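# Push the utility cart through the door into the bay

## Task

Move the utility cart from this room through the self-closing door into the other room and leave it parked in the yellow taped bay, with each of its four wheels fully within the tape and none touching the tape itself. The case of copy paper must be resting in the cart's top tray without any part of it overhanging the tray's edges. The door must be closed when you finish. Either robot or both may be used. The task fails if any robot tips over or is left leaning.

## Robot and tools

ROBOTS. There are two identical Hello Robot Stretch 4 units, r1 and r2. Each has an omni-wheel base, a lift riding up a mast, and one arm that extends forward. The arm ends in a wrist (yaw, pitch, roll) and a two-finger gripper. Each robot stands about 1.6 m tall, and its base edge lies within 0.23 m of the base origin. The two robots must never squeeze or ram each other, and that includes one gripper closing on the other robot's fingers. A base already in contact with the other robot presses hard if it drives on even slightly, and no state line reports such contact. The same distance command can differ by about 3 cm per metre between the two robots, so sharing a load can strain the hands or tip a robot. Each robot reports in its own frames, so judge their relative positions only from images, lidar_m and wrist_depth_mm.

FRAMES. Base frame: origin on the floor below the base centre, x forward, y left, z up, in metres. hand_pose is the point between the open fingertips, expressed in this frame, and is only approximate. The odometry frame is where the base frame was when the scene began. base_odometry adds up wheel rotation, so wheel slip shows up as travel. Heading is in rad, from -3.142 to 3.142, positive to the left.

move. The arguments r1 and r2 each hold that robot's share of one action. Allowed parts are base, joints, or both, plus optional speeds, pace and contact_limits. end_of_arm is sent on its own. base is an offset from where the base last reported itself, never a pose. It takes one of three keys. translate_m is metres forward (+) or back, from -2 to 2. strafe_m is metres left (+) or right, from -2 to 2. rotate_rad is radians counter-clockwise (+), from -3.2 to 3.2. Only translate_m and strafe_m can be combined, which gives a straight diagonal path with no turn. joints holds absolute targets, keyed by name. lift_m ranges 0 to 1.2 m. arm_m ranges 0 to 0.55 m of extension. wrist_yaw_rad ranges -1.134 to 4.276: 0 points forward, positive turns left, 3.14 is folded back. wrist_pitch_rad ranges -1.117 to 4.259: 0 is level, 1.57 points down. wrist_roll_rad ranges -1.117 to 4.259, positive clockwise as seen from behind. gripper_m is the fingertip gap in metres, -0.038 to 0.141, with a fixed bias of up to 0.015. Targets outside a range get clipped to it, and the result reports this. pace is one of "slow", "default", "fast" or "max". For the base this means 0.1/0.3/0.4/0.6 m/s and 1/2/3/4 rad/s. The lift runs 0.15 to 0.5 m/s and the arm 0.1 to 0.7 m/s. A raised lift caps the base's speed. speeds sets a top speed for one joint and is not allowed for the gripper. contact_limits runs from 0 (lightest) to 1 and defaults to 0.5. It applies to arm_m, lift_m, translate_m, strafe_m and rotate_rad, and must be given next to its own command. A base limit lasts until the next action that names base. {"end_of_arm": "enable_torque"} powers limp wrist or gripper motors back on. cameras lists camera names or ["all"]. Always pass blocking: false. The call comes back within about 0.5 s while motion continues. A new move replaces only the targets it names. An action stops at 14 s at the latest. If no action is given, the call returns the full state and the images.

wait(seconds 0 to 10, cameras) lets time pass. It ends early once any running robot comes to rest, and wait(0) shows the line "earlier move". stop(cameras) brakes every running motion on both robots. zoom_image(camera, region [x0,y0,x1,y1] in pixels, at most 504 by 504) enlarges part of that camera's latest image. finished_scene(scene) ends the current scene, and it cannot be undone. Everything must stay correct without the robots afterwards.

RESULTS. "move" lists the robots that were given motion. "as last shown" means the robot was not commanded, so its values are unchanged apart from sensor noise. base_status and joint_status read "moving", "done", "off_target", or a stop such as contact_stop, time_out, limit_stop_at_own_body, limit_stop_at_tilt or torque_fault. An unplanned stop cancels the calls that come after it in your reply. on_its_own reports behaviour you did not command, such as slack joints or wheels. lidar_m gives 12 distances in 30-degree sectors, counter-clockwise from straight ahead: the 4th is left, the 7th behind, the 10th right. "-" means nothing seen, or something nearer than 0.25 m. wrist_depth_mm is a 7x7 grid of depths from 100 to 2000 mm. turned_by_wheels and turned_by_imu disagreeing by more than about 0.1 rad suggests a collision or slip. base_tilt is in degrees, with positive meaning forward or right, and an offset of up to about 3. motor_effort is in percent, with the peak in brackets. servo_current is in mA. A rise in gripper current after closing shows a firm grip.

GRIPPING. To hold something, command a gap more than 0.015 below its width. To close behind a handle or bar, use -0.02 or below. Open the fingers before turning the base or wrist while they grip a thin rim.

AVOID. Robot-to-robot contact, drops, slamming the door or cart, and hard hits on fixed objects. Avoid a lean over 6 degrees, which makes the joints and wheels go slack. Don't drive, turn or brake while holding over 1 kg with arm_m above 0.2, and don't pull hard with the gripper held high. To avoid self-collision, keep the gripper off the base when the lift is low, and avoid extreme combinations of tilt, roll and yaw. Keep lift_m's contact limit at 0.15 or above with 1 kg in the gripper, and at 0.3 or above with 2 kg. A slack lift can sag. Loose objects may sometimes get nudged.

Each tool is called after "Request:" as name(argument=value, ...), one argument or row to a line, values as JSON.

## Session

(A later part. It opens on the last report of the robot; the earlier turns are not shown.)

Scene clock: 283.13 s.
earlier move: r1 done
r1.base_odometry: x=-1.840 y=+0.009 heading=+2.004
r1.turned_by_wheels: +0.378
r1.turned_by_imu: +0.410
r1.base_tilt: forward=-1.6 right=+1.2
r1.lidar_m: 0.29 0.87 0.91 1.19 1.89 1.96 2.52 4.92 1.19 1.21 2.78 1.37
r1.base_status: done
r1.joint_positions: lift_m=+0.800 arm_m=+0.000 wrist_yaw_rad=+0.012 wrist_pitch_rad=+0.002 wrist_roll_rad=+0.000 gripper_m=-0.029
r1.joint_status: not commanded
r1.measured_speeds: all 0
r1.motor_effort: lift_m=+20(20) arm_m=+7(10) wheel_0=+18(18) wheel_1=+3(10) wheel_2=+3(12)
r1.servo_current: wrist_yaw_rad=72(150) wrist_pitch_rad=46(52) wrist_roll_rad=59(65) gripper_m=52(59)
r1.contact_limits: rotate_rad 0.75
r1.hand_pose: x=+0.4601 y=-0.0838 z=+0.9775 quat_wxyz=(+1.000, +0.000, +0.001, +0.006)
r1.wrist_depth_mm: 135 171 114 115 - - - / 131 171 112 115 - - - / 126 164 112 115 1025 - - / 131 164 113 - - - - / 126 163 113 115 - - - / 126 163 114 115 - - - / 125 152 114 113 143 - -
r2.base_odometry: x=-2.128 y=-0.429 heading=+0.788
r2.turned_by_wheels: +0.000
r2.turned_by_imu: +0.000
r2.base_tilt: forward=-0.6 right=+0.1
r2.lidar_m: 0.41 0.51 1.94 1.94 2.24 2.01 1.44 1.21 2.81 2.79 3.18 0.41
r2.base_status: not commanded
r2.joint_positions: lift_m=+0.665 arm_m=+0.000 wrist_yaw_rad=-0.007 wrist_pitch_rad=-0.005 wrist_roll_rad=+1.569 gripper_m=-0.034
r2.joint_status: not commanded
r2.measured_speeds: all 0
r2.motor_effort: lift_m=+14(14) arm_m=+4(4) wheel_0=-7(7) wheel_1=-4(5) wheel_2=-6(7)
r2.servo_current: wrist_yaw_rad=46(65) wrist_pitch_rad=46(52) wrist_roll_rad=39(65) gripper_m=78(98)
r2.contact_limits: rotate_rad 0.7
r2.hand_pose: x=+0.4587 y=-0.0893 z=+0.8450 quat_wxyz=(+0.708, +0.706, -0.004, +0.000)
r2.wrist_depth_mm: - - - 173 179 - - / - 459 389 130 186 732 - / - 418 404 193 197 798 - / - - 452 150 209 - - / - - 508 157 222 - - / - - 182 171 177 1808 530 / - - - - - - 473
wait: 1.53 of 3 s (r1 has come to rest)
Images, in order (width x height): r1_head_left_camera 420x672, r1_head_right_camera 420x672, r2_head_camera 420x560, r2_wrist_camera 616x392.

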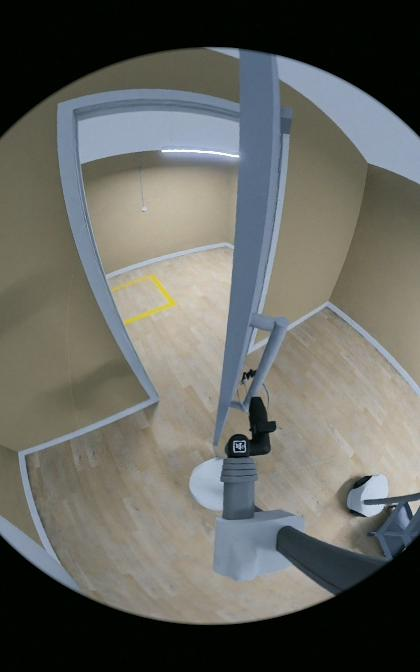

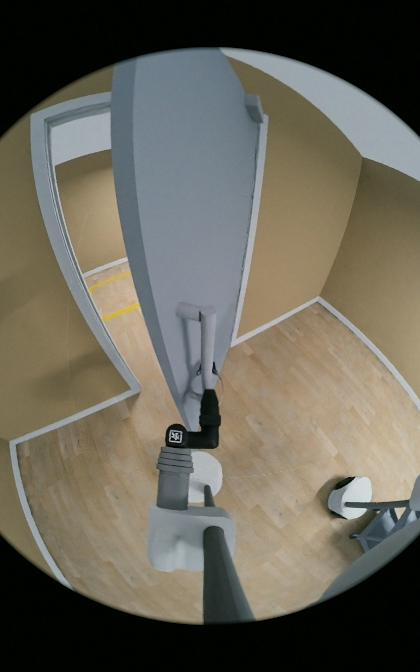

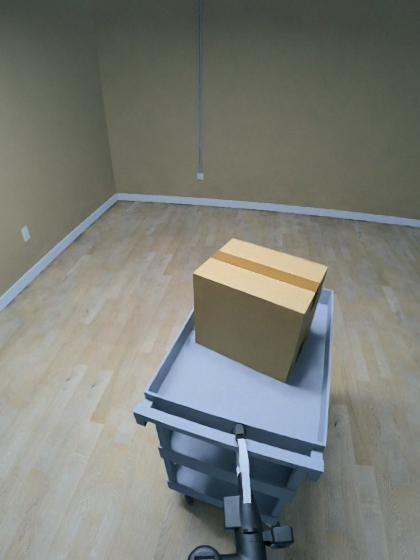

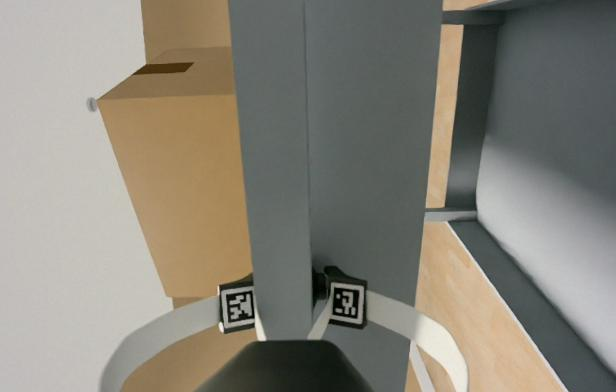

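Request:
move(
  blocking=false,
  r1={"base":{"strafe_m":-0.35},"pace":"slow","contact_limits":{"strafe_m":0.75}},
)

Request:
wait(
  seconds=5,
)

Request:
move(
  blocking=false,
  r1={"base":{"rotate_rad":0.5},"pace":"slow","contact_limits":{"rotate_rad":0.75}},
)

Request:
wait(
  seconds=3,
  cameras=["r1_head_left_camera","r1_head_right_camera"],
)

Scene clock: 296.20 s.
move: r1 moving
r1.base_odometry: x=-1.827 y=+0.015 heading=+2.006
r1.turned_by_wheels: +0.002
r1.turned_by_imu: +0.010
r1.base_tilt: forward=-1.7 right=+1.3
r1.lidar_m: 0.28 0.88 0.92 1.20 1.91 1.97 2.57 4.90 1.18 1.20 2.78 1.41
r1.base_status: strafe_m moving
r1.joint_positions: lift_m=+0.800 arm_m=+0.000 wrist_yaw_rad=+0.012 wrist_pitch_rad=+0.002 wrist_roll_rad=+0.000 gripper_m=-0.029
r1.joint_status: not commanded
r1.measured_speeds: translate_m=+0.000 strafe_m=-0.058 rotate_rad=+0.002 lift_m=+0.000 arm_m=+0.000 wrist_yaw_rad=+0.000 wrist_pitch_rad=+0.000 wrist_roll_rad=+0.000
r1.motor_effort: lift_m=+20(20) arm_m=+6(7) wheel_0=+21(27) wheel_1=+4(5) wheel_2=+0(3)
r1.servo_current: wrist_yaw_rad=91(91) wrist_pitch_rad=39(52) wrist_roll_rad=52(59) gripper_m=46(52)
r1.contact_limits: strafe_m 0.75
r1.hand_pose: x=+0.4601 y=-0.0838 z=+0.9775 quat_wxyz=(+1.000, +0.000, +0.001, +0.006)
r1.wrist_depth_mm: 135 173 111 115 - - - / 131 173 111 116 - - - / 127 165 111 115 - - - / 131 165 112 - - - - / 126 165 112 116 - - - / 127 164 113 116 - - - / 125 151 113 113 142 - -
r2: as last shown
r2.contact_limits: rotate_rad 0.7
pictures: none

Scene clock: 300.40 s.
earlier move: r1 done
r1.base_odometry: x=-1.523 y=+0.156 heading=+2.006
r1.turned_by_wheels: +0.000
r1.turned_by_imu: +0.316
r1.base_tilt: forward=-1.6 right=+1.2
r1.lidar_m: 0.31 1.09 1.20 2.08 2.10 2.44 4.22 0.99 0.94 2.59 2.21 0.85
r1.base_status: done
r1.joint_positions: lift_m=+0.800 arm_m=+0.000 wrist_yaw_rad=+0.016 wrist_pitch_rad=+0.002 wrist_roll_rad=+0.000 gripper_m=-0.029
r1.joint_status: not commanded
r1.measured_speeds: all 0
r1.motor_effort: lift_m=+20(20) arm_m=+6(8) wheel_0=+21(33) wheel_1=+3(7) wheel_2=+4(7)
r1.servo_current: wrist_yaw_rad=85(111) wrist_pitch_rad=46(52) wrist_roll_rad=39(72) gripper_m=46(52)
r1.contact_limits: strafe_m 0.75
r1.hand_pose: x=+0.4604 y=-0.0828 z=+0.9775 quat_wxyz=(+1.000, +0.000, +0.001, +0.008)
r1.wrist_depth_mm: 140 168 112 117 442 - - / 132 169 111 117 439 - - / 133 164 111 327 436 - - / 133 163 112 345 433 - - / 137 164 112 125 433 - - / 132 163 115 179 433 - - / 136 149 113 117 150 - -
r2.base_odometry: x=-2.128 y=-0.429 heading=+0.788
r2.turned_by_wheels: +0.000
r2.turned_by_imu: +0.001
r2.base_tilt: forward=-0.7 right=+0.1
r2.lidar_m: 0.41 0.50 1.92 1.95 2.22 2.02 1.08 0.94 2.80 2.82 3.16 0.39
r2.base_status: not commanded
r2.joint_positions: lift_m=+0.665 arm_m=+0.000 wrist_yaw_rad=-0.007 wrist_pitch_rad=-0.005 wrist_roll_rad=+1.569 gripper_m=-0.034
r2.joint_status: not commanded
r2.measured_speeds: all 0
r2.motor_effort: lift_m=+14(14) arm_m=+4(4) wheel_0=-7(8) wheel_1=-5(5) wheel_2=-6(7)
r2.servo_current: wrist_yaw_rad=59(72) wrist_pitch_rad=52(59) wrist_roll_rad=52(65) gripper_m=91(98)
r2.contact_limits: rotate_rad 0.7
r2.hand_pose: x=+0.4587 y=-0.0893 z=+0.8450 quat_wxyz=(+0.708, +0.706, -0.004, +0.000)
r2.wrist_depth_mm: - - - 173 178 - - / - 455 389 130 186 741 - / - 418 404 193 197 798 - / - - 452 149 209 - - / - - 504 158 222 - - / - - 182 171 176 1863 535 / - - - - - - 473
wait: 4.20 of 5 s (r1 has come to rest)
pictures: none

Scene clock: 300.90 s.
move: r1 moving
r1.base_odometry: x=-1.523 y=+0.156 heading=+2.130
r1.turned_by_wheels: +0.124
r1.turned_by_imu: +0.125
r1.base_tilt: forward=-1.6 right=+1.3
r1.lidar_m: 0.32 1.08 1.33 2.10 2.14 2.62 - 0.95 0.94 2.59 1.80 0.63
r1.base_status: rotate_rad moving
r1.joint_positions: lift_m=+0.800 arm_m=+0.000 wrist_yaw_rad=+0.008 wrist_pitch_rad=+0.002 wrist_roll_rad=+0.000 gripper_m=-0.029
r1.joint_status: not commanded
r1.measured_speeds: translate_m=+0.001 strafe_m=-0.002 rotate_rad=+0.486 lift_m=+0.000 arm_m=+0.000 wrist_yaw_rad=-0.156 wrist_pitch_rad=+0.000 wrist_roll_rad=+0.000
r1.motor_effort: lift_m=+20(20) arm_m=+0(7) wheel_0=-2(18) wheel_1=-6(6) wheel_2=+0(5)
r1.servo_current: wrist_yaw_rad=65(104) wrist_pitch_rad=46(46) wrist_roll_rad=59(59) gripper_m=46(52)
r1.contact_limits: rotate_rad 0.75
r1.hand_pose: x=+0.4600 y=-0.0851 z=+0.9775 quat_wxyz=(+1.000, +0.000, +0.001, +0.004)
r1.wrist_depth_mm: 138 163 179 114 377 564 - / 132 163 184 115 370 554 - / 132 159 179 115 373 549 - / 132 159 178 117 370 544 - / 135 159 183 117 368 544 - / 132 158 171 116 182 - - / 135 148 177 - 327 - -
r2: as last shown
r2.turned_by_imu: +0.000
r2.contact_limits: rotate_rad 0.7
pictures: none

Scene clock: 302.10 s.
earlier move: r1 done
r1.base_odometry: x=-1.523 y=+0.157 heading=+2.505
r1.turned_by_wheels: +0.375
r1.turned_by_imu: +0.262
r1.base_tilt: forward=+0.0 right=+2.2
r1.lidar_m: 0.39 1.06 1.61 2.08 2.24 3.31 1.49 0.98 2.67 2.64 1.28 0.52
r1.base_status: done
r1.joint_positions: lift_m=+0.800 arm_m=+0.000 wrist_yaw_rad=-0.001 wrist_pitch_rad=-0.003 wrist_roll_rad=+0.000 gripper_m=-0.029
r1.joint_status: not commanded
r1.measured_speeds: translate_m=+0.000 strafe_m=+0.000 rotate_rad=+0.000 lift_m=+0.000 arm_m=+0.000 wrist_yaw_rad=+0.005 wrist_pitch_rad=+0.000 wrist_roll_rad=+0.000
r1.motor_effort: lift_m=+20(20) arm_m=-9(9) wheel_0=-16(21) wheel_1=-3(8) wheel_2=+7(7)
r1.servo_current: wrist_yaw_rad=39(104) wrist_pitch_rad=46(52) wrist_roll_rad=39(72) gripper_m=46(59)
r1.contact_limits: rotate_rad 0.75
r1.hand_pose: x=+0.4596 y=-0.0878 z=+0.9791 quat_wxyz=(+1.000, +0.000, -0.002, -0.001)
r1.wrist_depth_mm: - 208 229 166 296 347 407 / - 208 229 167 294 345 410 / - 209 229 167 294 343 404 / - 209 229 167 296 343 410 / - 213 229 168 294 345 407 / - 212 219 169 183 345 407 / - 142 222 167 289 136 413
r2.base_odometry: x=-2.128 y=-0.429 heading=+0.788
r2.turned_by_wheels: +0.000
r2.turned_by_imu: +0.000
r2.base_tilt: forward=-0.7 right=+0.1
r2.lidar_m: 0.42 0.52 1.94 1.94 2.24 2.03 1.14 0.97 2.79 2.81 3.17 0.39
r2.base_status: not commanded
r2.joint_positions: lift_m=+0.665 arm_m=+0.000 wrist_yaw_rad=-0.007 wrist_pitch_rad=-0.005 wrist_roll_rad=+1.569 gripper_m=-0.034
r2.joint_status: not commanded
r2.measured_speeds: all 0
r2.motor_effort: lift_m=+14(14) arm_m=+4(4) wheel_0=-7(8) wheel_1=-4(5) wheel_2=-6(7)
r2.servo_current: wrist_yaw_rad=52(72) wrist_pitch_rad=46(52) wrist_roll_rad=46(72) gripper_m=91(98)
r2.contact_limits: rotate_rad 0.7
r2.hand_pose: x=+0.4587 y=-0.0893 z=+0.8450 quat_wxyz=(+0.708, +0.706, -0.004, +0.000)
r2.wrist_depth_mm: - - - 173 179 - - / - 459 389 130 187 732 - / - 415 402 193 196 798 - / - - 455 150 208 - - / - - 504 157 222 - - / - - 183 170 177 1863 530 / - - - - - - 477
wait: 1.20 of 3 s (r1 has come to rest)
Images, in order (width x height): r1_head_left_camera 420x672, r1_head_right_camera 420x672.

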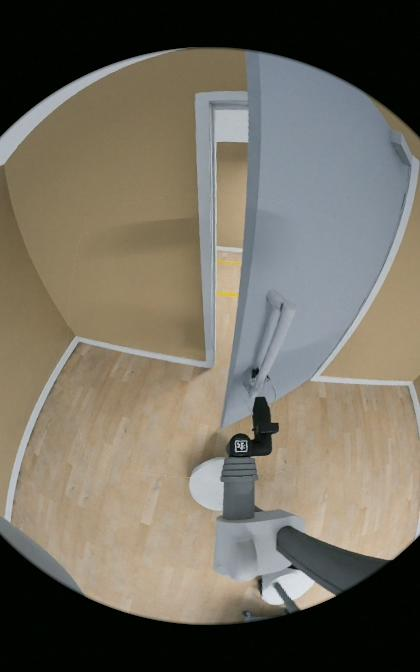

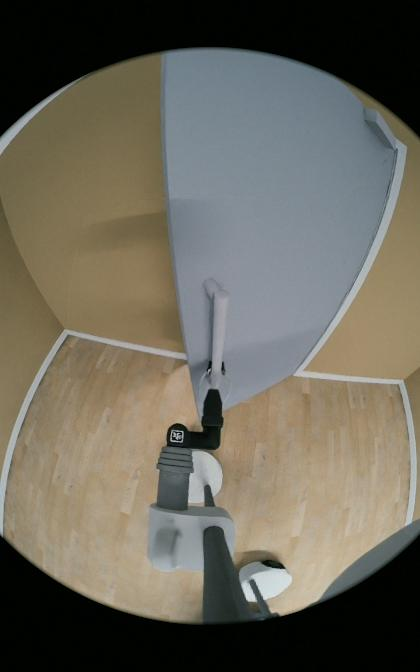

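Request:
move(
  blocking=false,
  r1={"base":{"strafe_m":-0.45,"translate_m":-0.08},"pace":"slow","contact_limits":{"strafe_m":0.75}},
)

Request:
wait(
  seconds=6,
  cameras=["r1_head_left_camera","r1_head_right_camera"],
)

Scene clock: 308.77 s.
move: r1 moving
r1.base_odometry: x=-1.514 y=+0.166 heading=+2.507
r1.turned_by_wheels: +0.001
r1.turned_by_imu: -0.211
r1.base_tilt: forward=-1.5 right=+1.3
r1.lidar_m: 0.37 0.99 1.31 2.01 2.06 2.64 - 1.03 1.03 2.70 1.62 0.61
r1.base_status: translate_m moving; strafe_m moving
r1.joint_positions: lift_m=+0.800 arm_m=+0.000 wrist_yaw_rad=+0.008 wrist_pitch_rad=+0.001 wrist_roll_rad=+0.000 gripper_m=-0.029
r1.joint_status: not commanded
r1.measured_speeds: translate_m=-0.009 strafe_m=-0.051 rotate_rad=+0.003 lift_m=+0.000 arm_m=+0.000 wrist_yaw_rad=+0.018 wrist_pitch_rad=+0.000 wrist_roll_rad=+0.000
r1.motor_effort: lift_m=+20(20) arm_m=-9(9) wheel_0=+6(6) wheel_1=-9(10) wheel_2=+18(19)
r1.servo_current: wrist_yaw_rad=59(65) wrist_pitch_rad=39(52) wrist_roll_rad=52(65) gripper_m=46(52)
r1.contact_limits: strafe_m 0.75
r1.hand_pose: x=+0.4605 y=-0.0850 z=+0.9778 quat_wxyz=(+1.000, +0.000, +0.001, +0.004)
r1.wrist_depth_mm: - 198 224 167 342 430 - / - 198 225 168 342 452 - / - 198 226 167 342 449 - / - 198 226 168 340 449 - / - 198 226 169 342 452 - / - 198 187 170 338 455 - / - 153 221 167 310 473 -
r2: as last shown
r2.lidar_m: 0.42 0.53 1.95 1.94 2.25 2.01 1.58 1.06 2.82 2.82 3.19 0.40
r2.contact_limits: rotate_rad 0.7
pictures: none

Scene clock: 314.77 s.
earlier move: r1 contact_stop
r1.base_odometry: x=-1.784 y=+0.453 heading=-3.133
r1.turned_by_wheels: +0.643
r1.turned_by_imu: +0.721
r1.base_tilt: forward=-1.5 right=+1.3
r1.lidar_m: 0.38 0.95 2.10 2.26 3.28 1.49 1.33 2.64 1.88 0.75 0.49 0.45
r1.base_status: translate_m contact_stop; strafe_m contact_stop
r1.joint_positions: lift_m=+0.800 arm_m=+0.000 wrist_yaw_rad=+0.000 wrist_pitch_rad=+0.001 wrist_roll_rad=+0.000 gripper_m=-0.029
r1.joint_status: not commanded
r1.measured_speeds: translate_m=+0.023 strafe_m=-0.024 rotate_rad=-0.054 lift_m=+0.000 arm_m=+0.000 wrist_yaw_rad=+0.000 wrist_pitch_rad=+0.000 wrist_roll_rad=+0.000
r1.on_its_own: the wheels are slack since a contact_stop
r1.motor_effort: lift_m=+20(20) arm_m=-1(9) wheel_0=-1(35) wheel_1=-2(10) wheel_2=-1(19)
r1.servo_current: wrist_yaw_rad=46(163) wrist_pitch_rad=39(59) wrist_roll_rad=46(65) gripper_m=46(59)
r1.contact_limits: strafe_m 0.75
r1.hand_pose: x=+0.4593 y=-0.0874 z=+0.9777 quat_wxyz=(+1.000, +0.000, +0.001, +0.000)
r1.wrist_depth_mm: - - 263 163 224 208 194 / - - 264 165 225 208 195 / - - 260 166 225 208 195 / - - 266 166 226 208 196 / - - 266 166 227 209 197 / - - 180 166 219 208 196 / - 135 173 163 223 204 197
r2.base_odometry: x=-2.128 y=-0.429 heading=+0.788
r2.turned_by_wheels: +0.000
r2.turned_by_imu: +0.001
r2.base_tilt: forward=-0.6 right=+0.1
r2.lidar_m: 0.41 0.49 1.95 1.94 2.23 2.00 1.35 1.37 2.82 2.79 3.19 0.39
r2.base_status: not commanded
r2.joint_positions: lift_m=+0.665 arm_m=+0.000 wrist_yaw_rad=-0.007 wrist_pitch_rad=-0.005 wrist_roll_rad=+1.569 gripper_m=-0.034
r2.joint_status: not commanded
r2.measured_speeds: all 0
r2.motor_effort: lift_m=+14(14) arm_m=+4(4) wheel_0=-7(7) wheel_1=-5(5) wheel_2=-6(7)
r2.servo_current: wrist_yaw_rad=46(72) wrist_pitch_rad=39(52) wrist_roll_rad=39(65) gripper_m=91(98)
r2.contact_limits: rotate_rad 0.7
r2.hand_pose: x=+0.4587 y=-0.0893 z=+0.8450 quat_wxyz=(+0.708, +0.706, -0.004, +0.000)
r2.wrist_depth_mm: - - - 174 179 - - / - 459 392 130 187 741 - / - 418 404 193 197 798 - / - - 455 149 209 - - / - - 504 157 223 - - / - - 182 171 177 1808 535 / - - - - - - 473
wait: 6.00 s; no rest
Images, in order (width x height): r1_head_left_camera 420x672, r1_head_right_camera 420x672.

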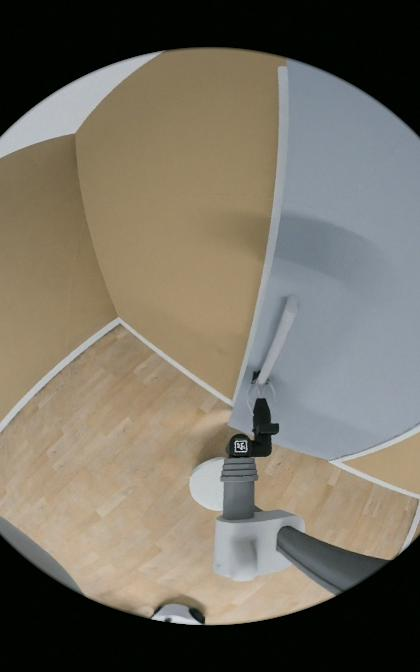

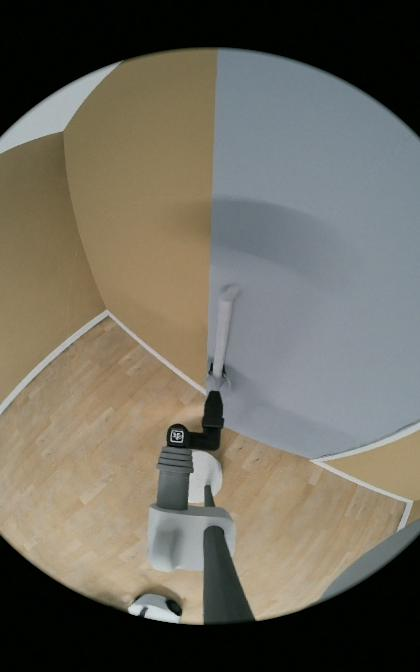

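Request:
move(
  blocking=false,
  r1={"base":{"translate_m":-0.4},"pace":"slow","contact_limits":{"translate_m":0.75}},
)

Request:
wait(
  seconds=5,
  cameras=["r1_head_left_camera"],
)

Scene clock: 319.10 s.
move: r1 moving
r1.base_odometry: x=-1.872 y=+0.470 heading=-3.118
r1.turned_by_wheels: +0.015
r1.turned_by_imu: +0.014
r1.base_tilt: forward=-1.5 right=+1.3
r1.lidar_m: 0.39 0.86 2.07 2.22 3.33 1.49 1.42 2.71 1.52 0.65 0.47 0.38
r1.base_status: translate_m moving
r1.joint_positions: lift_m=+0.800 arm_m=+0.000 wrist_yaw_rad=-0.007 wrist_pitch_rad=+0.001 wrist_roll_rad=+0.000 gripper_m=-0.029
r1.joint_status: not commanded
r1.measured_speeds: translate_m=-0.026 strafe_m=+0.127 rotate_rad=-0.002 lift_m=+0.000 arm_m=+0.000 wrist_yaw_rad=-0.031 wrist_pitch_rad=+0.000 wrist_roll_rad=+0.000
r1.motor_effort: lift_m=+20(20) arm_m=-3(4) wheel_0=-28(28) wheel_1=+2(6) wheel_2=+6(8)
r1.servo_current: wrist_yaw_rad=59(65) wrist_pitch_rad=39(46) wrist_roll_rad=46(59) gripper_m=46(52)
r1.contact_limits: translate_m 0.75
r1.hand_pose: x=+0.4587 y=-0.0894 z=+0.9777 quat_wxyz=(+1.000, +0.000, +0.001, -0.004)
r1.wrist_depth_mm: - - 410 163 223 208 190 / - - 410 163 222 208 192 / - - 413 163 221 206 193 / - - 415 163 225 207 193 / - - 407 169 225 207 193 / - - 407 164 179 204 193 / - - 157 162 223 198 193
r2: as last shown
r2.lidar_m: 0.42 0.50 1.95 1.94 2.23 2.02 1.43 1.48 2.82 2.81 3.18 0.38
r2.contact_limits: rotate_rad 0.7
pictures: none

Scene clock: 324.10 s.
earlier move: r1 contact_stop
r1.base_odometry: x=-1.923 y=+0.366 heading=+3.080
r1.turned_by_wheels: -0.085
r1.turned_by_imu: -0.299
r1.base_tilt: forward=-1.6 right=+1.3
r1.lidar_m: 0.39 0.57 1.15 1.98 2.36 4.53 1.50 1.61 2.78 0.91 0.53 0.41
r1.base_status: translate_m contact_stop
r1.joint_positions: lift_m=+0.800 arm_m=+0.000 wrist_yaw_rad=+0.002 wrist_pitch_rad=+0.001 wrist_roll_rad=+0.000 gripper_m=-0.029
r1.joint_status: not commanded
r1.measured_speeds: translate_m=+0.028 strafe_m=-0.020 rotate_rad=-0.020 lift_m=+0.000 arm_m=+0.000 wrist_yaw_rad=+0.000 wrist_pitch_rad=+0.000 wrist_roll_rad=+0.000
r1.on_its_own: the wheels are slack since a contact_stop
r1.motor_effort: lift_m=+20(20) arm_m=-5(5) wheel_0=-1(37) wheel_1=+1(6) wheel_2=+0(13)
r1.servo_current: wrist_yaw_rad=46(150) wrist_pitch_rad=39(52) wrist_roll_rad=39(72) gripper_m=46(59)
r1.contact_limits: translate_m 0.75
r1.hand_pose: x=+0.4596 y=-0.0869 z=+0.9777 quat_wxyz=(+1.000, +0.000, +0.001, +0.001)
r1.wrist_depth_mm: 336 315 257 162 229 216 207 / 340 315 258 166 230 219 208 / 342 317 258 166 230 217 209 / 342 315 256 167 231 219 210 / 343 320 257 165 232 220 211 / 345 319 182 166 227 219 - / 347 315 176 163 228 215 211
r2.base_odometry: x=-2.128 y=-0.429 heading=+0.788
r2.turned_by_wheels: +0.000
r2.turned_by_imu: +0.001
r2.base_tilt: forward=-0.7 right=+0.0
r2.lidar_m: 0.42 0.52 1.95 1.94 2.22 2.01 1.51 1.50 2.82 2.81 3.20 0.40
r2.base_status: not commanded
r2.joint_positions: lift_m=+0.665 arm_m=+0.000 wrist_yaw_rad=-0.007 wrist_pitch_rad=-0.005 wrist_roll_rad=+1.569 gripper_m=-0.034
r2.joint_status: not commanded
r2.measured_speeds: all 0
r2.motor_effort: lift_m=+14(14) arm_m=+3(4) wheel_0=-7(7) wheel_1=-4(5) wheel_2=-6(7)
r2.servo_current: wrist_yaw_rad=59(65) wrist_pitch_rad=46(52) wrist_roll_rad=39(65) gripper_m=91(98)
r2.contact_limits: rotate_rad 0.7
r2.hand_pose: x=+0.4587 y=-0.0893 z=+0.8450 quat_wxyz=(+0.708, +0.706, -0.004, +0.000)
r2.wrist_depth_mm: - - - 173 178 - - / - 459 387 130 186 741 - / - 421 402 193 197 798 - / - - 449 150 209 - - / - - 500 158 222 - - / - - 182 171 177 1863 530 / - - - - - - 473
wait: 5.00 s; no rest
Images, in order (width x height): r1_head_left_camera 420x672.

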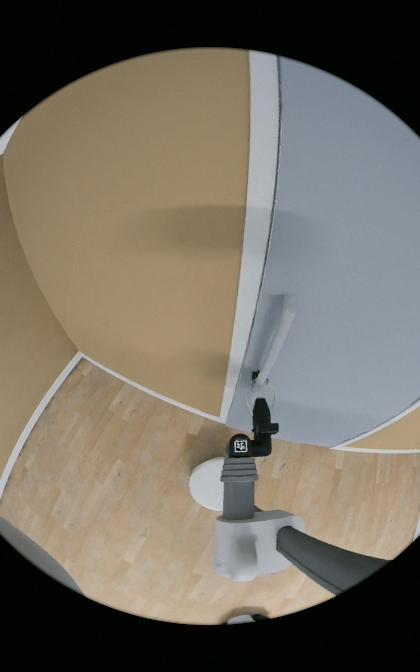

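Request:
move(
  blocking=false,
  r1={"base":{"translate_m":-0.4,"strafe_m":-0.05},"pace":"slow","contact_limits":{"translate_m":1}},
)

Request:
wait(
  seconds=3,
)

Request:
wait(
  seconds=1.5,
  cameras=["r1_head_left_camera"],
)

Request:
move(
  blocking=false,
  r1={"base":{"translate_m":-0.25,"strafe_m":-0.25},"pace":"slow","contact_limits":{"translate_m":1}},
)

Request:
wait(
  seconds=4,
  cameras=["r1_head_left_camera"],
)

Scene clock: 337.20 s.
earlier move: r1 contact_stop
move: r1 moving
r1.base_odometry: x=-1.934 y=+0.380 heading=+3.091
r1.turned_by_wheels: +0.011
r1.turned_by_imu: +0.008
r1.base_tilt: forward=-1.5 right=+1.3
r1.lidar_m: 0.38 0.59 1.12 1.98 2.37 4.62 1.49 1.71 2.77 0.87 0.53 0.45
r1.base_status: earlier translate_m contact_stop (by the wheels' count: +0.079 of -0.400); translate_m moving; strafe_m moving
r1.joint_positions: lift_m=+0.800 arm_m=+0.000 wrist_yaw_rad=+0.001 wrist_pitch_rad=+0.001 wrist_roll_rad=+0.000 gripper_m=-0.029
r1.joint_status: not commanded
r1.measured_speeds: translate_m=-0.048 strafe_m=-0.004 rotate_rad=-0.003 lift_m=+0.000 arm_m=+0.000 wrist_yaw_rad=+0.000 wrist_pitch_rad=+0.000 wrist_roll_rad=+0.000
r1.motor_effort: lift_m=+20(20) arm_m=-4(4) wheel_0=-15(15) wheel_1=-5(8) wheel_2=+12(12)
r1.servo_current: wrist_yaw_rad=59(59) wrist_pitch_rad=33(46) wrist_roll_rad=59(59) gripper_m=46(52)
r1.contact_limits: translate_m 1
r1.hand_pose: x=+0.4594 y=-0.0873 z=+0.9777 quat_wxyz=(+1.000, +0.000, +0.001, +0.000)
r1.wrist_depth_mm: 329 300 262 165 229 213 204 / 329 301 262 166 230 216 204 / 325 301 264 167 230 215 204 / 327 303 264 166 232 216 205 / 332 306 265 167 231 216 206 / 334 306 183 168 225 216 205 / 338 303 178 166 228 211 206
r2: as last shown
r2.contact_limits: rotate_rad 0.7
pictures: none

Scene clock: 340.20 s.
earlier move: r1 moving
r1.base_odometry: x=-1.646 y=+0.402 heading=+3.094
r1.turned_by_wheels: +0.003
r1.turned_by_imu: +0.089
r1.base_tilt: forward=-1.5 right=+1.2
r1.lidar_m: 0.38 0.90 2.02 2.12 2.74 5.08 1.24 2.84 2.63 1.11 0.57 0.48
r1.base_status: translate_m moving; strafe_m moving
r1.joint_positions: lift_m=+0.800 arm_m=+0.000 wrist_yaw_rad=+0.021 wrist_pitch_rad=+0.001 wrist_roll_rad=+0.000 gripper_m=-0.029
r1.joint_status: not commanded
r1.measured_speeds: translate_m=-0.101 strafe_m=-0.013 rotate_rad=-0.003 lift_m=+0.000 arm_m=+0.000 wrist_yaw_rad=+0.000 wrist_pitch_rad=+0.000 wrist_roll_rad=+0.000
r1.motor_effort: lift_m=+20(20) arm_m=-7(7) wheel_0=+5(15) wheel_1=-4(10) wheel_2=+23(27)
r1.servo_current: wrist_yaw_rad=124(143) wrist_pitch_rad=46(52) wrist_roll_rad=59(72) gripper_m=46(59)
r1.contact_limits: translate_m 1
r1.hand_pose: x=+0.4613 y=-0.0814 z=+0.9777 quat_wxyz=(+1.000, +0.000, +0.001, +0.010)
r1.wrist_depth_mm: - - 254 237 229 220 212 / - - 172 237 232 220 213 / - - 258 239 233 221 213 / - - 258 173 232 222 214 / - - 256 239 233 222 215 / - - 178 171 232 223 214 / - 141 258 167 146 221 216
r2.base_odometry: x=-2.128 y=-0.429 heading=+0.788
r2.turned_by_wheels: +0.000
r2.turned_by_imu: +0.000
r2.base_tilt: forward=-0.7 right=+0.1
r2.lidar_m: 0.43 0.50 1.96 1.93 2.21 2.02 1.27 1.27 2.79 2.80 3.19 0.38
r2.base_status: not commanded
r2.joint_positions: lift_m=+0.665 arm_m=+0.000 wrist_yaw_rad=-0.007 wrist_pitch_rad=-0.005 wrist_roll_rad=+1.569 gripper_m=-0.034
r2.joint_status: not commanded
r2.measured_speeds: all 0
r2.motor_effort: lift_m=+14(14) arm_m=+4(4) wheel_0=-7(7) wheel_1=-4(5) wheel_2=-6(7)
r2.servo_current: wrist_yaw_rad=59(72) wrist_pitch_rad=46(52) wrist_roll_rad=52(59) gripper_m=98(98)
r2.contact_limits: rotate_rad 0.7
r2.hand_pose: x=+0.4587 y=-0.0893 z=+0.8450 quat_wxyz=(+0.708, +0.706, -0.004, +0.000)
r2.wrist_depth_mm: - - - 173 179 - - / - 459 387 130 186 723 - / - 418 404 193 197 788 - / - - 452 150 209 - - / - - 508 157 222 - - / - - 182 171 177 1863 535 / - - - - - - 473
wait: 3.00 s; no rest
pictures: none

Scene clock: 341.70 s.
earlier move: r1 moving
r1.base_odometry: x=-1.544 y=+0.410 heading=+3.094
r1.turned_by_wheels: +0.000
r1.turned_by_imu: +0.045
r1.base_tilt: forward=-1.6 right=+1.2
r1.lidar_m: 0.37 1.04 2.13 2.19 2.91 2.04 1.15 2.74 2.59 1.15 0.61 0.46
r1.base_status: translate_m moving; strafe_m moving
r1.joint_positions: lift_m=+0.800 arm_m=+0.000 wrist_yaw_rad=+0.021 wrist_pitch_rad=+0.001 wrist_roll_rad=+0.000 gripper_m=-0.029
r1.joint_status: not commanded
r1.measured_speeds: translate_m=-0.003 strafe_m=-0.001 rotate_rad=+0.003 lift_m=+0.000 arm_m=+0.000 wrist_yaw_rad=+0.000 wrist_pitch_rad=+0.000 wrist_roll_rad=+0.000
r1.motor_effort: lift_m=+20(20) arm_m=-6(7) wheel_0=+8(15) wheel_1=-2(10) wheel_2=+21(27)
r1.servo_current: wrist_yaw_rad=111(156) wrist_pitch_rad=52(52) wrist_roll_rad=46(72) gripper_m=46(59)
r1.contact_limits: translate_m 1
r1.hand_pose: x=+0.4613 y=-0.0812 z=+0.9777 quat_wxyz=(+1.000, +0.000, +0.001, +0.011)
r1.wrist_depth_mm: - - 252 239 232 224 218 / - - 253 239 234 224 219 / - - 254 240 235 224 220 / - - 253 174 235 226 220 / - - 255 241 236 226 220 / - - 178 172 235 228 221 / - 142 256 167 149 228 221
r2.base_odometry: x=-2.128 y=-0.429 heading=+0.788
r2.turned_by_wheels: +0.000
r2.turned_by_imu: +0.000
r2.base_tilt: forward=-0.7 right=+0.0
r2.lidar_m: 0.44 0.50 1.95 1.95 2.20 2.00 1.19 1.19 2.83 2.80 3.17 0.38
r2.base_status: not commanded
r2.joint_positions: lift_m=+0.665 arm_m=+0.000 wrist_yaw_rad=-0.007 wrist_pitch_rad=-0.005 wrist_roll_rad=+1.569 gripper_m=-0.034
r2.joint_status: not commanded
r2.measured_speeds: all 0
r2.motor_effort: lift_m=+14(14) arm_m=+4(4) wheel_0=-7(7) wheel_1=-5(5) wheel_2=-6(7)
r2.servo_current: wrist_yaw_rad=52(72) wrist_pitch_rad=46(52) wrist_roll_rad=46(65) gripper_m=85(98)
r2.contact_limits: rotate_rad 0.7
r2.hand_pose: x=+0.4587 y=-0.0893 z=+0.8450 quat_wxyz=(+0.708, +0.706, -0.004, +0.000)
r2.wrist_depth_mm: - - - 174 178 - - / - 455 389 130 186 741 - / - 415 404 193 197 809 - / - - 452 149 209 - - / - - 500 157 223 - - / - - 182 171 177 1808 530 / - - - - - - 473
wait: 1.50 s; no rest
Images, in order (width x height): r1_head_left_camera 420x672.

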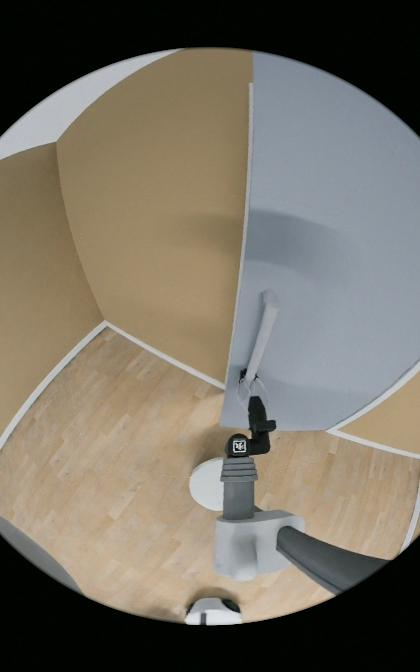

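Scene clock: 342.20 s.
earlier move: r1 done
move: r1 moving
r1.base_odometry: x=-1.530 y=+0.418 heading=+3.097
r1.turned_by_wheels: +0.003
r1.turned_by_imu: +0.021
r1.base_tilt: forward=-1.5 right=+1.2
r1.lidar_m: 0.37 1.07 2.14 2.24 2.99 1.92 1.15 2.70 2.58 1.17 0.62 0.48
r1.base_status: translate_m moving; strafe_m moving
r1.joint_positions: lift_m=+0.800 arm_m=+0.000 wrist_yaw_rad=+0.021 wrist_pitch_rad=+0.001 wrist_roll_rad=+0.000 gripper_m=-0.029
r1.joint_status: not commanded
r1.measured_speeds: translate_m=-0.051 strafe_m=-0.038 rotate_rad=+0.001 lift_m=+0.000 arm_m=+0.000 wrist_yaw_rad=+0.000 wrist_pitch_rad=+0.000 wrist_roll_rad=+0.000
r1.motor_effort: lift_m=+20(20) arm_m=-7(7) wheel_0=+16(16) wheel_1=-7(8) wheel_2=+24(24)
r1.servo_current: wrist_yaw_rad=143(143) wrist_pitch_rad=39(46) wrist_roll_rad=39(59) gripper_m=46(52)
r1.contact_limits: translate_m 1
r1.hand_pose: x=+0.4613 y=-0.0812 z=+0.9777 quat_wxyz=(+1.000, +0.000, +0.001, +0.011)
r1.wrist_depth_mm: - - 254 238 232 222 216 / - - 170 237 233 224 216 / - - 255 239 233 224 216 / - - 257 174 234 225 216 / - - 256 241 234 225 216 / - - 179 171 234 225 219 / - 141 256 167 149 224 220
r2: as last shown
r2.contact_limits: rotate_rad 0.7
pictures: none

Scene clock: 346.20 s.
earlier move: r1 moving
r1.base_odometry: x=-1.284 y=+0.648 heading=+3.096
r1.turned_by_wheels: +0.000
r1.turned_by_imu: +0.558
r1.base_tilt: forward=-1.5 right=+1.2
r1.lidar_m: 0.39 2.32 2.43 3.34 1.20 1.20 2.50 2.39 0.94 0.51 0.40 0.40
r1.base_status: translate_m moving; strafe_m moving
r1.joint_positions: lift_m=+0.800 arm_m=+0.000 wrist_yaw_rad=+0.023 wrist_pitch_rad=+0.001 wrist_roll_rad=+0.000 gripper_m=-0.029
r1.joint_status: not commanded
r1.measured_speeds: translate_m=+0.000 strafe_m=-0.001 rotate_rad=+0.000 lift_m=+0.000 arm_m=+0.000 wrist_yaw_rad=+0.000 wrist_pitch_rad=+0.000 wrist_roll_rad=+0.000
r1.motor_effort: lift_m=+20(20) arm_m=-8(9) wheel_0=+11(19) wheel_1=-4(9) wheel_2=+25(27)
r1.servo_current: wrist_yaw_rad=143(163) wrist_pitch_rad=46(52) wrist_roll_rad=52(65) gripper_m=52(59)
r1.contact_limits: translate_m 1
r1.hand_pose: x=+0.4616 y=-0.0808 z=+0.9777 quat_wxyz=(+1.000, +0.000, +0.001, +0.011)
r1.wrist_depth_mm: - - - 183 215 184 - / - - - 182 217 184 167 / - - - 242 218 185 167 / - - - 243 220 187 168 / - - - 189 220 187 168 / - - 186 183 207 189 168 / - 145 1756 179 213 181 -
r2.base_odometry: x=-2.128 y=-0.429 heading=+0.788
r2.turned_by_wheels: +0.000
r2.turned_by_imu: +0.001
r2.base_tilt: forward=-0.6 right=+0.0
r2.lidar_m: 0.40 0.52 1.94 1.95 2.20 2.01 1.22 1.89 2.83 2.80 3.16 0.37
r2.base_status: not commanded
r2.joint_positions: lift_m=+0.665 arm_m=+0.000 wrist_yaw_rad=-0.007 wrist_pitch_rad=-0.005 wrist_roll_rad=+1.569 gripper_m=-0.034
r2.joint_status: not commanded
r2.measured_speeds: all 0
r2.motor_effort: lift_m=+14(14) arm_m=+4(4) wheel_0=-7(7) wheel_1=-5(5) wheel_2=-6(7)
r2.servo_current: wrist_yaw_rad=39(72) wrist_pitch_rad=52(59) wrist_roll_rad=52(59) gripper_m=85(98)
r2.contact_limits: rotate_rad 0.7
r2.hand_pose: x=+0.4587 y=-0.0893 z=+0.8450 quat_wxyz=(+0.708, +0.706, -0.004, +0.000)
r2.wrist_depth_mm: - - - 174 178 - - / - 459 387 130 187 741 - / - 421 402 193 197 798 - / - - 452 150 209 - - / - - 504 157 222 - - / - - 182 171 177 1808 535 / - - - - - - 477
wait: 4.00 s; no rest
Images, in order (width x height): r1_head_left_camera 420x672.

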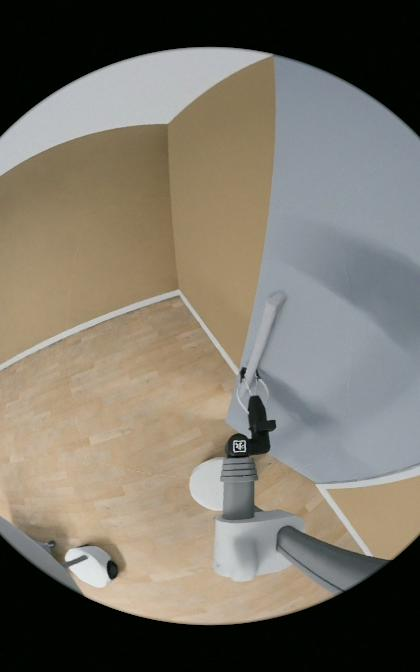

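Request:
move(
  blocking=false,
  r1={"base":{"translate_m":-0.35,"strafe_m":0.05},"pace":"slow","contact_limits":{"translate_m":1}},
)

Request:
wait(
  seconds=5,
  cameras=["r1_head_left_camera"],
)

Request:
move(
  blocking=false,
  r1={"base":{"translate_m":-0.2},"pace":"slow","contact_limits":{"translate_m":1}},
)

Request:
wait(
  seconds=4,
  cameras=["r1_head_left_camera","r2_head_left_camera"],
)

Scene clock: 352.57 s.
earlier move: r1 done
move: r1 moving
r1.base_odometry: x=-1.271 y=+0.646 heading=+3.099
r1.turned_by_wheels: +0.002
r1.turned_by_imu: +0.003
r1.base_tilt: forward=-1.3 right=+1.4
r1.lidar_m: 0.39 2.34 2.46 3.38 1.19 1.20 2.48 2.38 0.93 0.50 0.42 0.40
r1.base_status: translate_m moving; strafe_m moving
r1.joint_positions: lift_m=+0.800 arm_m=+0.001 wrist_yaw_rad=+0.023 wrist_pitch_rad=+0.001 wrist_roll_rad=+0.000 gripper_m=-0.029
r1.joint_status: not commanded
r1.measured_speeds: translate_m=-0.049 strafe_m=+0.008 rotate_rad=+0.003 lift_m=+0.000 arm_m=+0.001 wrist_yaw_rad=+0.000 wrist_pitch_rad=+0.000 wrist_roll_rad=+0.000
r1.motor_effort: lift_m=+20(20) arm_m=-10(10) wheel_0=-2(10) wheel_1=-3(9) wheel_2=+29(30)
r1.servo_current: wrist_yaw_rad=130(150) wrist_pitch_rad=46(46) wrist_roll_rad=46(52) gripper_m=52(52)
r1.contact_limits: translate_m 1
r1.hand_pose: x=+0.4617 y=-0.0808 z=+0.9777 quat_wxyz=(+1.000, +0.000, +0.001, +0.011)
r1.wrist_depth_mm: - - - 239 211 185 166 / - - - 181 218 182 167 / - - - 243 219 186 169 / - - - 245 221 188 169 / - - - 185 222 189 170 / - - 186 184 208 193 170 / - 143 180 177 214 182 -
r2: as last shown
r2.turned_by_imu: +0.000
r2.contact_limits: rotate_rad 0.7
pictures: none

Scene clock: 356.90 s.
earlier move: r1 done
r1.base_odometry: x=-0.937 y=+0.583 heading=+3.098
r1.turned_by_wheels: +0.000
r1.turned_by_imu: +0.055
r1.base_tilt: forward=-1.5 right=+1.2
r1.lidar_m: 0.40 2.48 2.66 3.78 0.95 0.98 2.30 2.24 1.16 0.70 0.50 0.44
r1.base_status: done
r1.joint_positions: lift_m=+0.800 arm_m=+0.001 wrist_yaw_rad=+0.023 wrist_pitch_rad=+0.001 wrist_roll_rad=+0.000 gripper_m=-0.029
r1.joint_status: not commanded
r1.measured_speeds: all 0
r1.on_its_own: wrist_yaw_rad is at rest, and its servo_current (150 mA) is outside its rest range (0 to 104 mA)
r1.motor_effort: lift_m=+20(20) arm_m=-10(10) wheel_0=+6(14) wheel_1=-4(12) wheel_2=+22(32)
r1.servo_current: wrist_yaw_rad=150(163) wrist_pitch_rad=39(52) wrist_roll_rad=39(65) gripper_m=46(59)
r1.contact_limits: translate_m 1
r1.hand_pose: x=+0.4618 y=-0.0806 z=+0.9777 quat_wxyz=(+1.000, +0.000, +0.001, +0.012)
r1.wrist_depth_mm: - - - 176 216 196 181 / - - - 233 217 195 181 / - - - 233 220 196 182 / - - - 172 220 197 184 / - - - 236 221 198 183 / - - 181 177 217 198 185 / - 154 - 168 157 196 186
r2.base_odometry: x=-2.128 y=-0.429 heading=+0.788
r2.turned_by_wheels: +0.000
r2.turned_by_imu: +0.001
r2.base_tilt: forward=-0.7 right=+0.0
r2.lidar_m: 0.43 0.50 1.94 1.95 2.22 2.00 0.96 2.27 2.83 2.82 3.21 0.38
r2.base_status: not commanded
r2.joint_positions: lift_m=+0.665 arm_m=+0.000 wrist_yaw_rad=-0.007 wrist_pitch_rad=-0.005 wrist_roll_rad=+1.569 gripper_m=-0.034
r2.joint_status: not commanded
r2.measured_speeds: all 0
r2.motor_effort: lift_m=+14(14) arm_m=+4(4) wheel_0=-7(7) wheel_1=-5(5) wheel_2=-6(7)
r2.servo_current: wrist_yaw_rad=46(65) wrist_pitch_rad=52(52) wrist_roll_rad=52(65) gripper_m=91(98)
r2.contact_limits: rotate_rad 0.7
r2.hand_pose: x=+0.4587 y=-0.0893 z=+0.8450 quat_wxyz=(+0.708, +0.706, -0.004, +0.000)
r2.wrist_depth_mm: - - - 173 179 - - / - 455 392 130 186 741 - / - 418 404 193 198 788 - / - - 455 150 209 - - / - - 508 157 222 - - / - - 183 170 177 1863 530 / - - - - - - 477
wait: 4.33 of 5 s (r1 has come to rest)
Images, in order (width x height): r1_head_left_camera 420x672.

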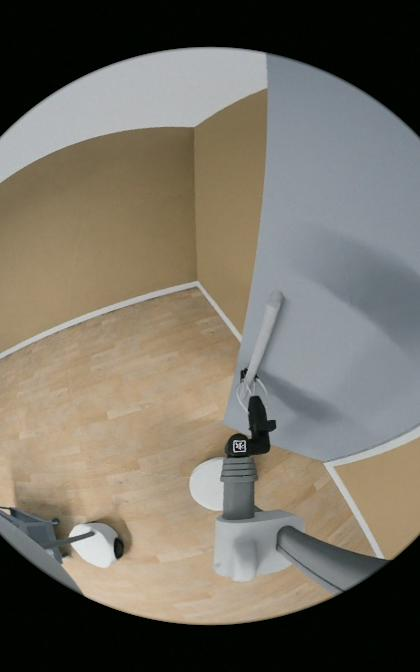

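Scene clock: 357.40 s.
move: r1 moving
r1.base_odometry: x=-0.924 y=+0.582 heading=+3.100
r1.turned_by_wheels: +0.002
r1.turned_by_imu: +0.004
r1.base_tilt: forward=-1.5 right=+1.3
r1.lidar_m: 0.40 2.52 2.69 3.81 0.95 0.99 2.28 2.22 1.16 0.73 0.47 0.42
r1.base_status: translate_m moving
r1.joint_positions: lift_m=+0.800 arm_m=+0.001 wrist_yaw_rad=+0.023 wrist_pitch_rad=+0.001 wrist_roll_rad=+0.000 gripper_m=-0.029
r1.joint_status: not commanded
r1.measured_speeds: translate_m=-0.050 strafe_m=+0.000 rotate_rad=-0.003 lift_m=+0.000 arm_m=+0.000 wrist_yaw_rad=+0.000 wrist_pitch_rad=+0.000 wrist_roll_rad=+0.000
r1.motor_effort: lift_m=+20(20) arm_m=-10(10) wheel_0=+8(8) wheel_1=-5(7) wheel_2=+25(28)
r1.servo_current: wrist_yaw_rad=150(150) wrist_pitch_rad=33(46) wrist_roll_rad=26(59) gripper_m=52(52)
r1.contact_limits: translate_m 1
r1.hand_pose: x=+0.4618 y=-0.0806 z=+0.9777 quat_wxyz=(+1.000, +0.000, +0.001, +0.012)
r1.wrist_depth_mm: - - - 231 216 197 180 / - - - 231 218 196 181 / - - - 232 219 196 182 / - - - 173 220 198 183 / - - - 236 220 198 184 / - - 180 172 217 198 185 / - 150 - 171 156 196 184
r2: as last shown
r2.turned_by_imu: +0.000
r2.contact_limits: rotate_rad 0.7
pictures: none

Scene clock: 360.17 s.
earlier move: r1 done
r1.base_odometry: x=-0.738 y=+0.574 heading=+3.100
r1.turned_by_wheels: +0.000
r1.turned_by_imu: +0.124
r1.base_tilt: forward=-1.5 right=+1.2
r1.lidar_m: 0.39 2.66 2.95 4.71 0.86 2.55 2.10 2.09 1.13 0.77 0.49 0.44
r1.base_status: done
r1.joint_positions: lift_m=+0.800 arm_m=+0.000 wrist_yaw_rad=+0.023 wrist_pitch_rad=+0.001 wrist_roll_rad=+0.000 gripper_m=-0.029
r1.joint_status: not commanded
r1.measured_speeds: all 0
r1.on_its_own: wrist_yaw_rad is at rest, and its servo_current (150 mA) is outside its rest range (0 to 104 mA)
r1.motor_effort: lift_m=+20(20) arm_m=-9(10) wheel_0=+8(10) wheel_1=-4(8) wheel_2=+21(28)
r1.servo_current: wrist_yaw_rad=150(163) wrist_pitch_rad=46(52) wrist_roll_rad=46(65) gripper_m=59(59)
r1.contact_limits: translate_m 1
r1.hand_pose: x=+0.4617 y=-0.0806 z=+0.9777 quat_wxyz=(+1.000, +0.000, +0.001, +0.012)
r1.wrist_depth_mm: - - - 234 218 199 183 / - - - 232 218 197 185 / - - - 233 220 199 185 / - - - 174 220 200 186 / - - - 235 221 200 187 / - - 178 172 219 201 187 / - 150 - 167 157 198 187
r2.base_odometry: x=-2.128 y=-0.429 heading=+0.788
r2.turned_by_wheels: +0.000
r2.turned_by_imu: +0.000
r2.base_tilt: forward=-0.7 right=+0.0
r2.lidar_m: 0.43 0.50 1.92 1.93 2.21 1.03 0.88 2.29 2.81 2.81 3.15 0.39
r2.base_status: not commanded
r2.joint_positions: lift_m=+0.665 arm_m=+0.000 wrist_yaw_rad=-0.007 wrist_pitch_rad=-0.005 wrist_roll_rad=+1.569 gripper_m=-0.034
r2.joint_status: not commanded
r2.measured_speeds: all 0
r2.motor_effort: lift_m=+14(14) arm_m=+4(4) wheel_0=-7(7) wheel_1=-5(5) wheel_2=-6(7)
r2.servo_current: wrist_yaw_rad=52(72) wrist_pitch_rad=46(52) wrist_roll_rad=46(59) gripper_m=85(98)
r2.contact_limits: rotate_rad 0.7
r2.hand_pose: x=+0.4587 y=-0.0893 z=+0.8450 quat_wxyz=(+0.708, +0.706, -0.004, +0.000)
r2.wrist_depth_mm: - - - 173 178 - - / - 462 387 130 187 732 - / - 421 402 193 196 788 - / - - 452 150 209 - - / - - 504 157 223 - - / - - 182 171 177 1808 535 / - - - - - - 473
wait: 2.77 of 4 s (r1 has come to rest)
Images, in order (width x height): r1_head_left_camera 420x672, r2_head_left_camera 420x672.

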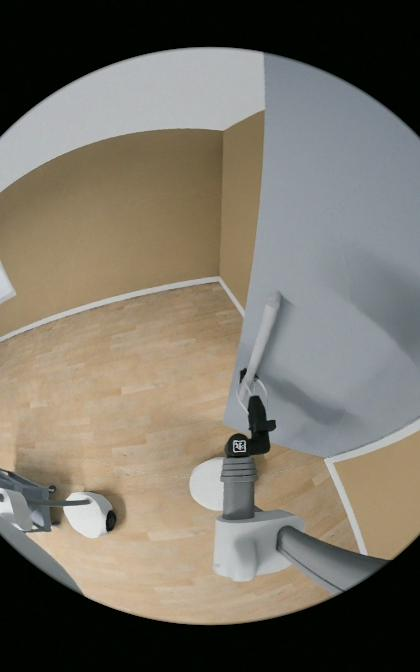

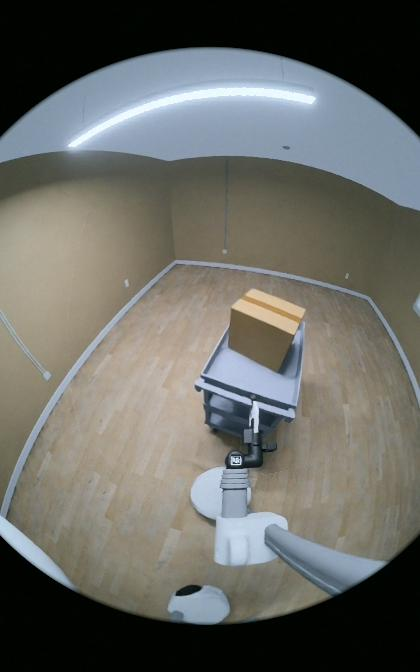

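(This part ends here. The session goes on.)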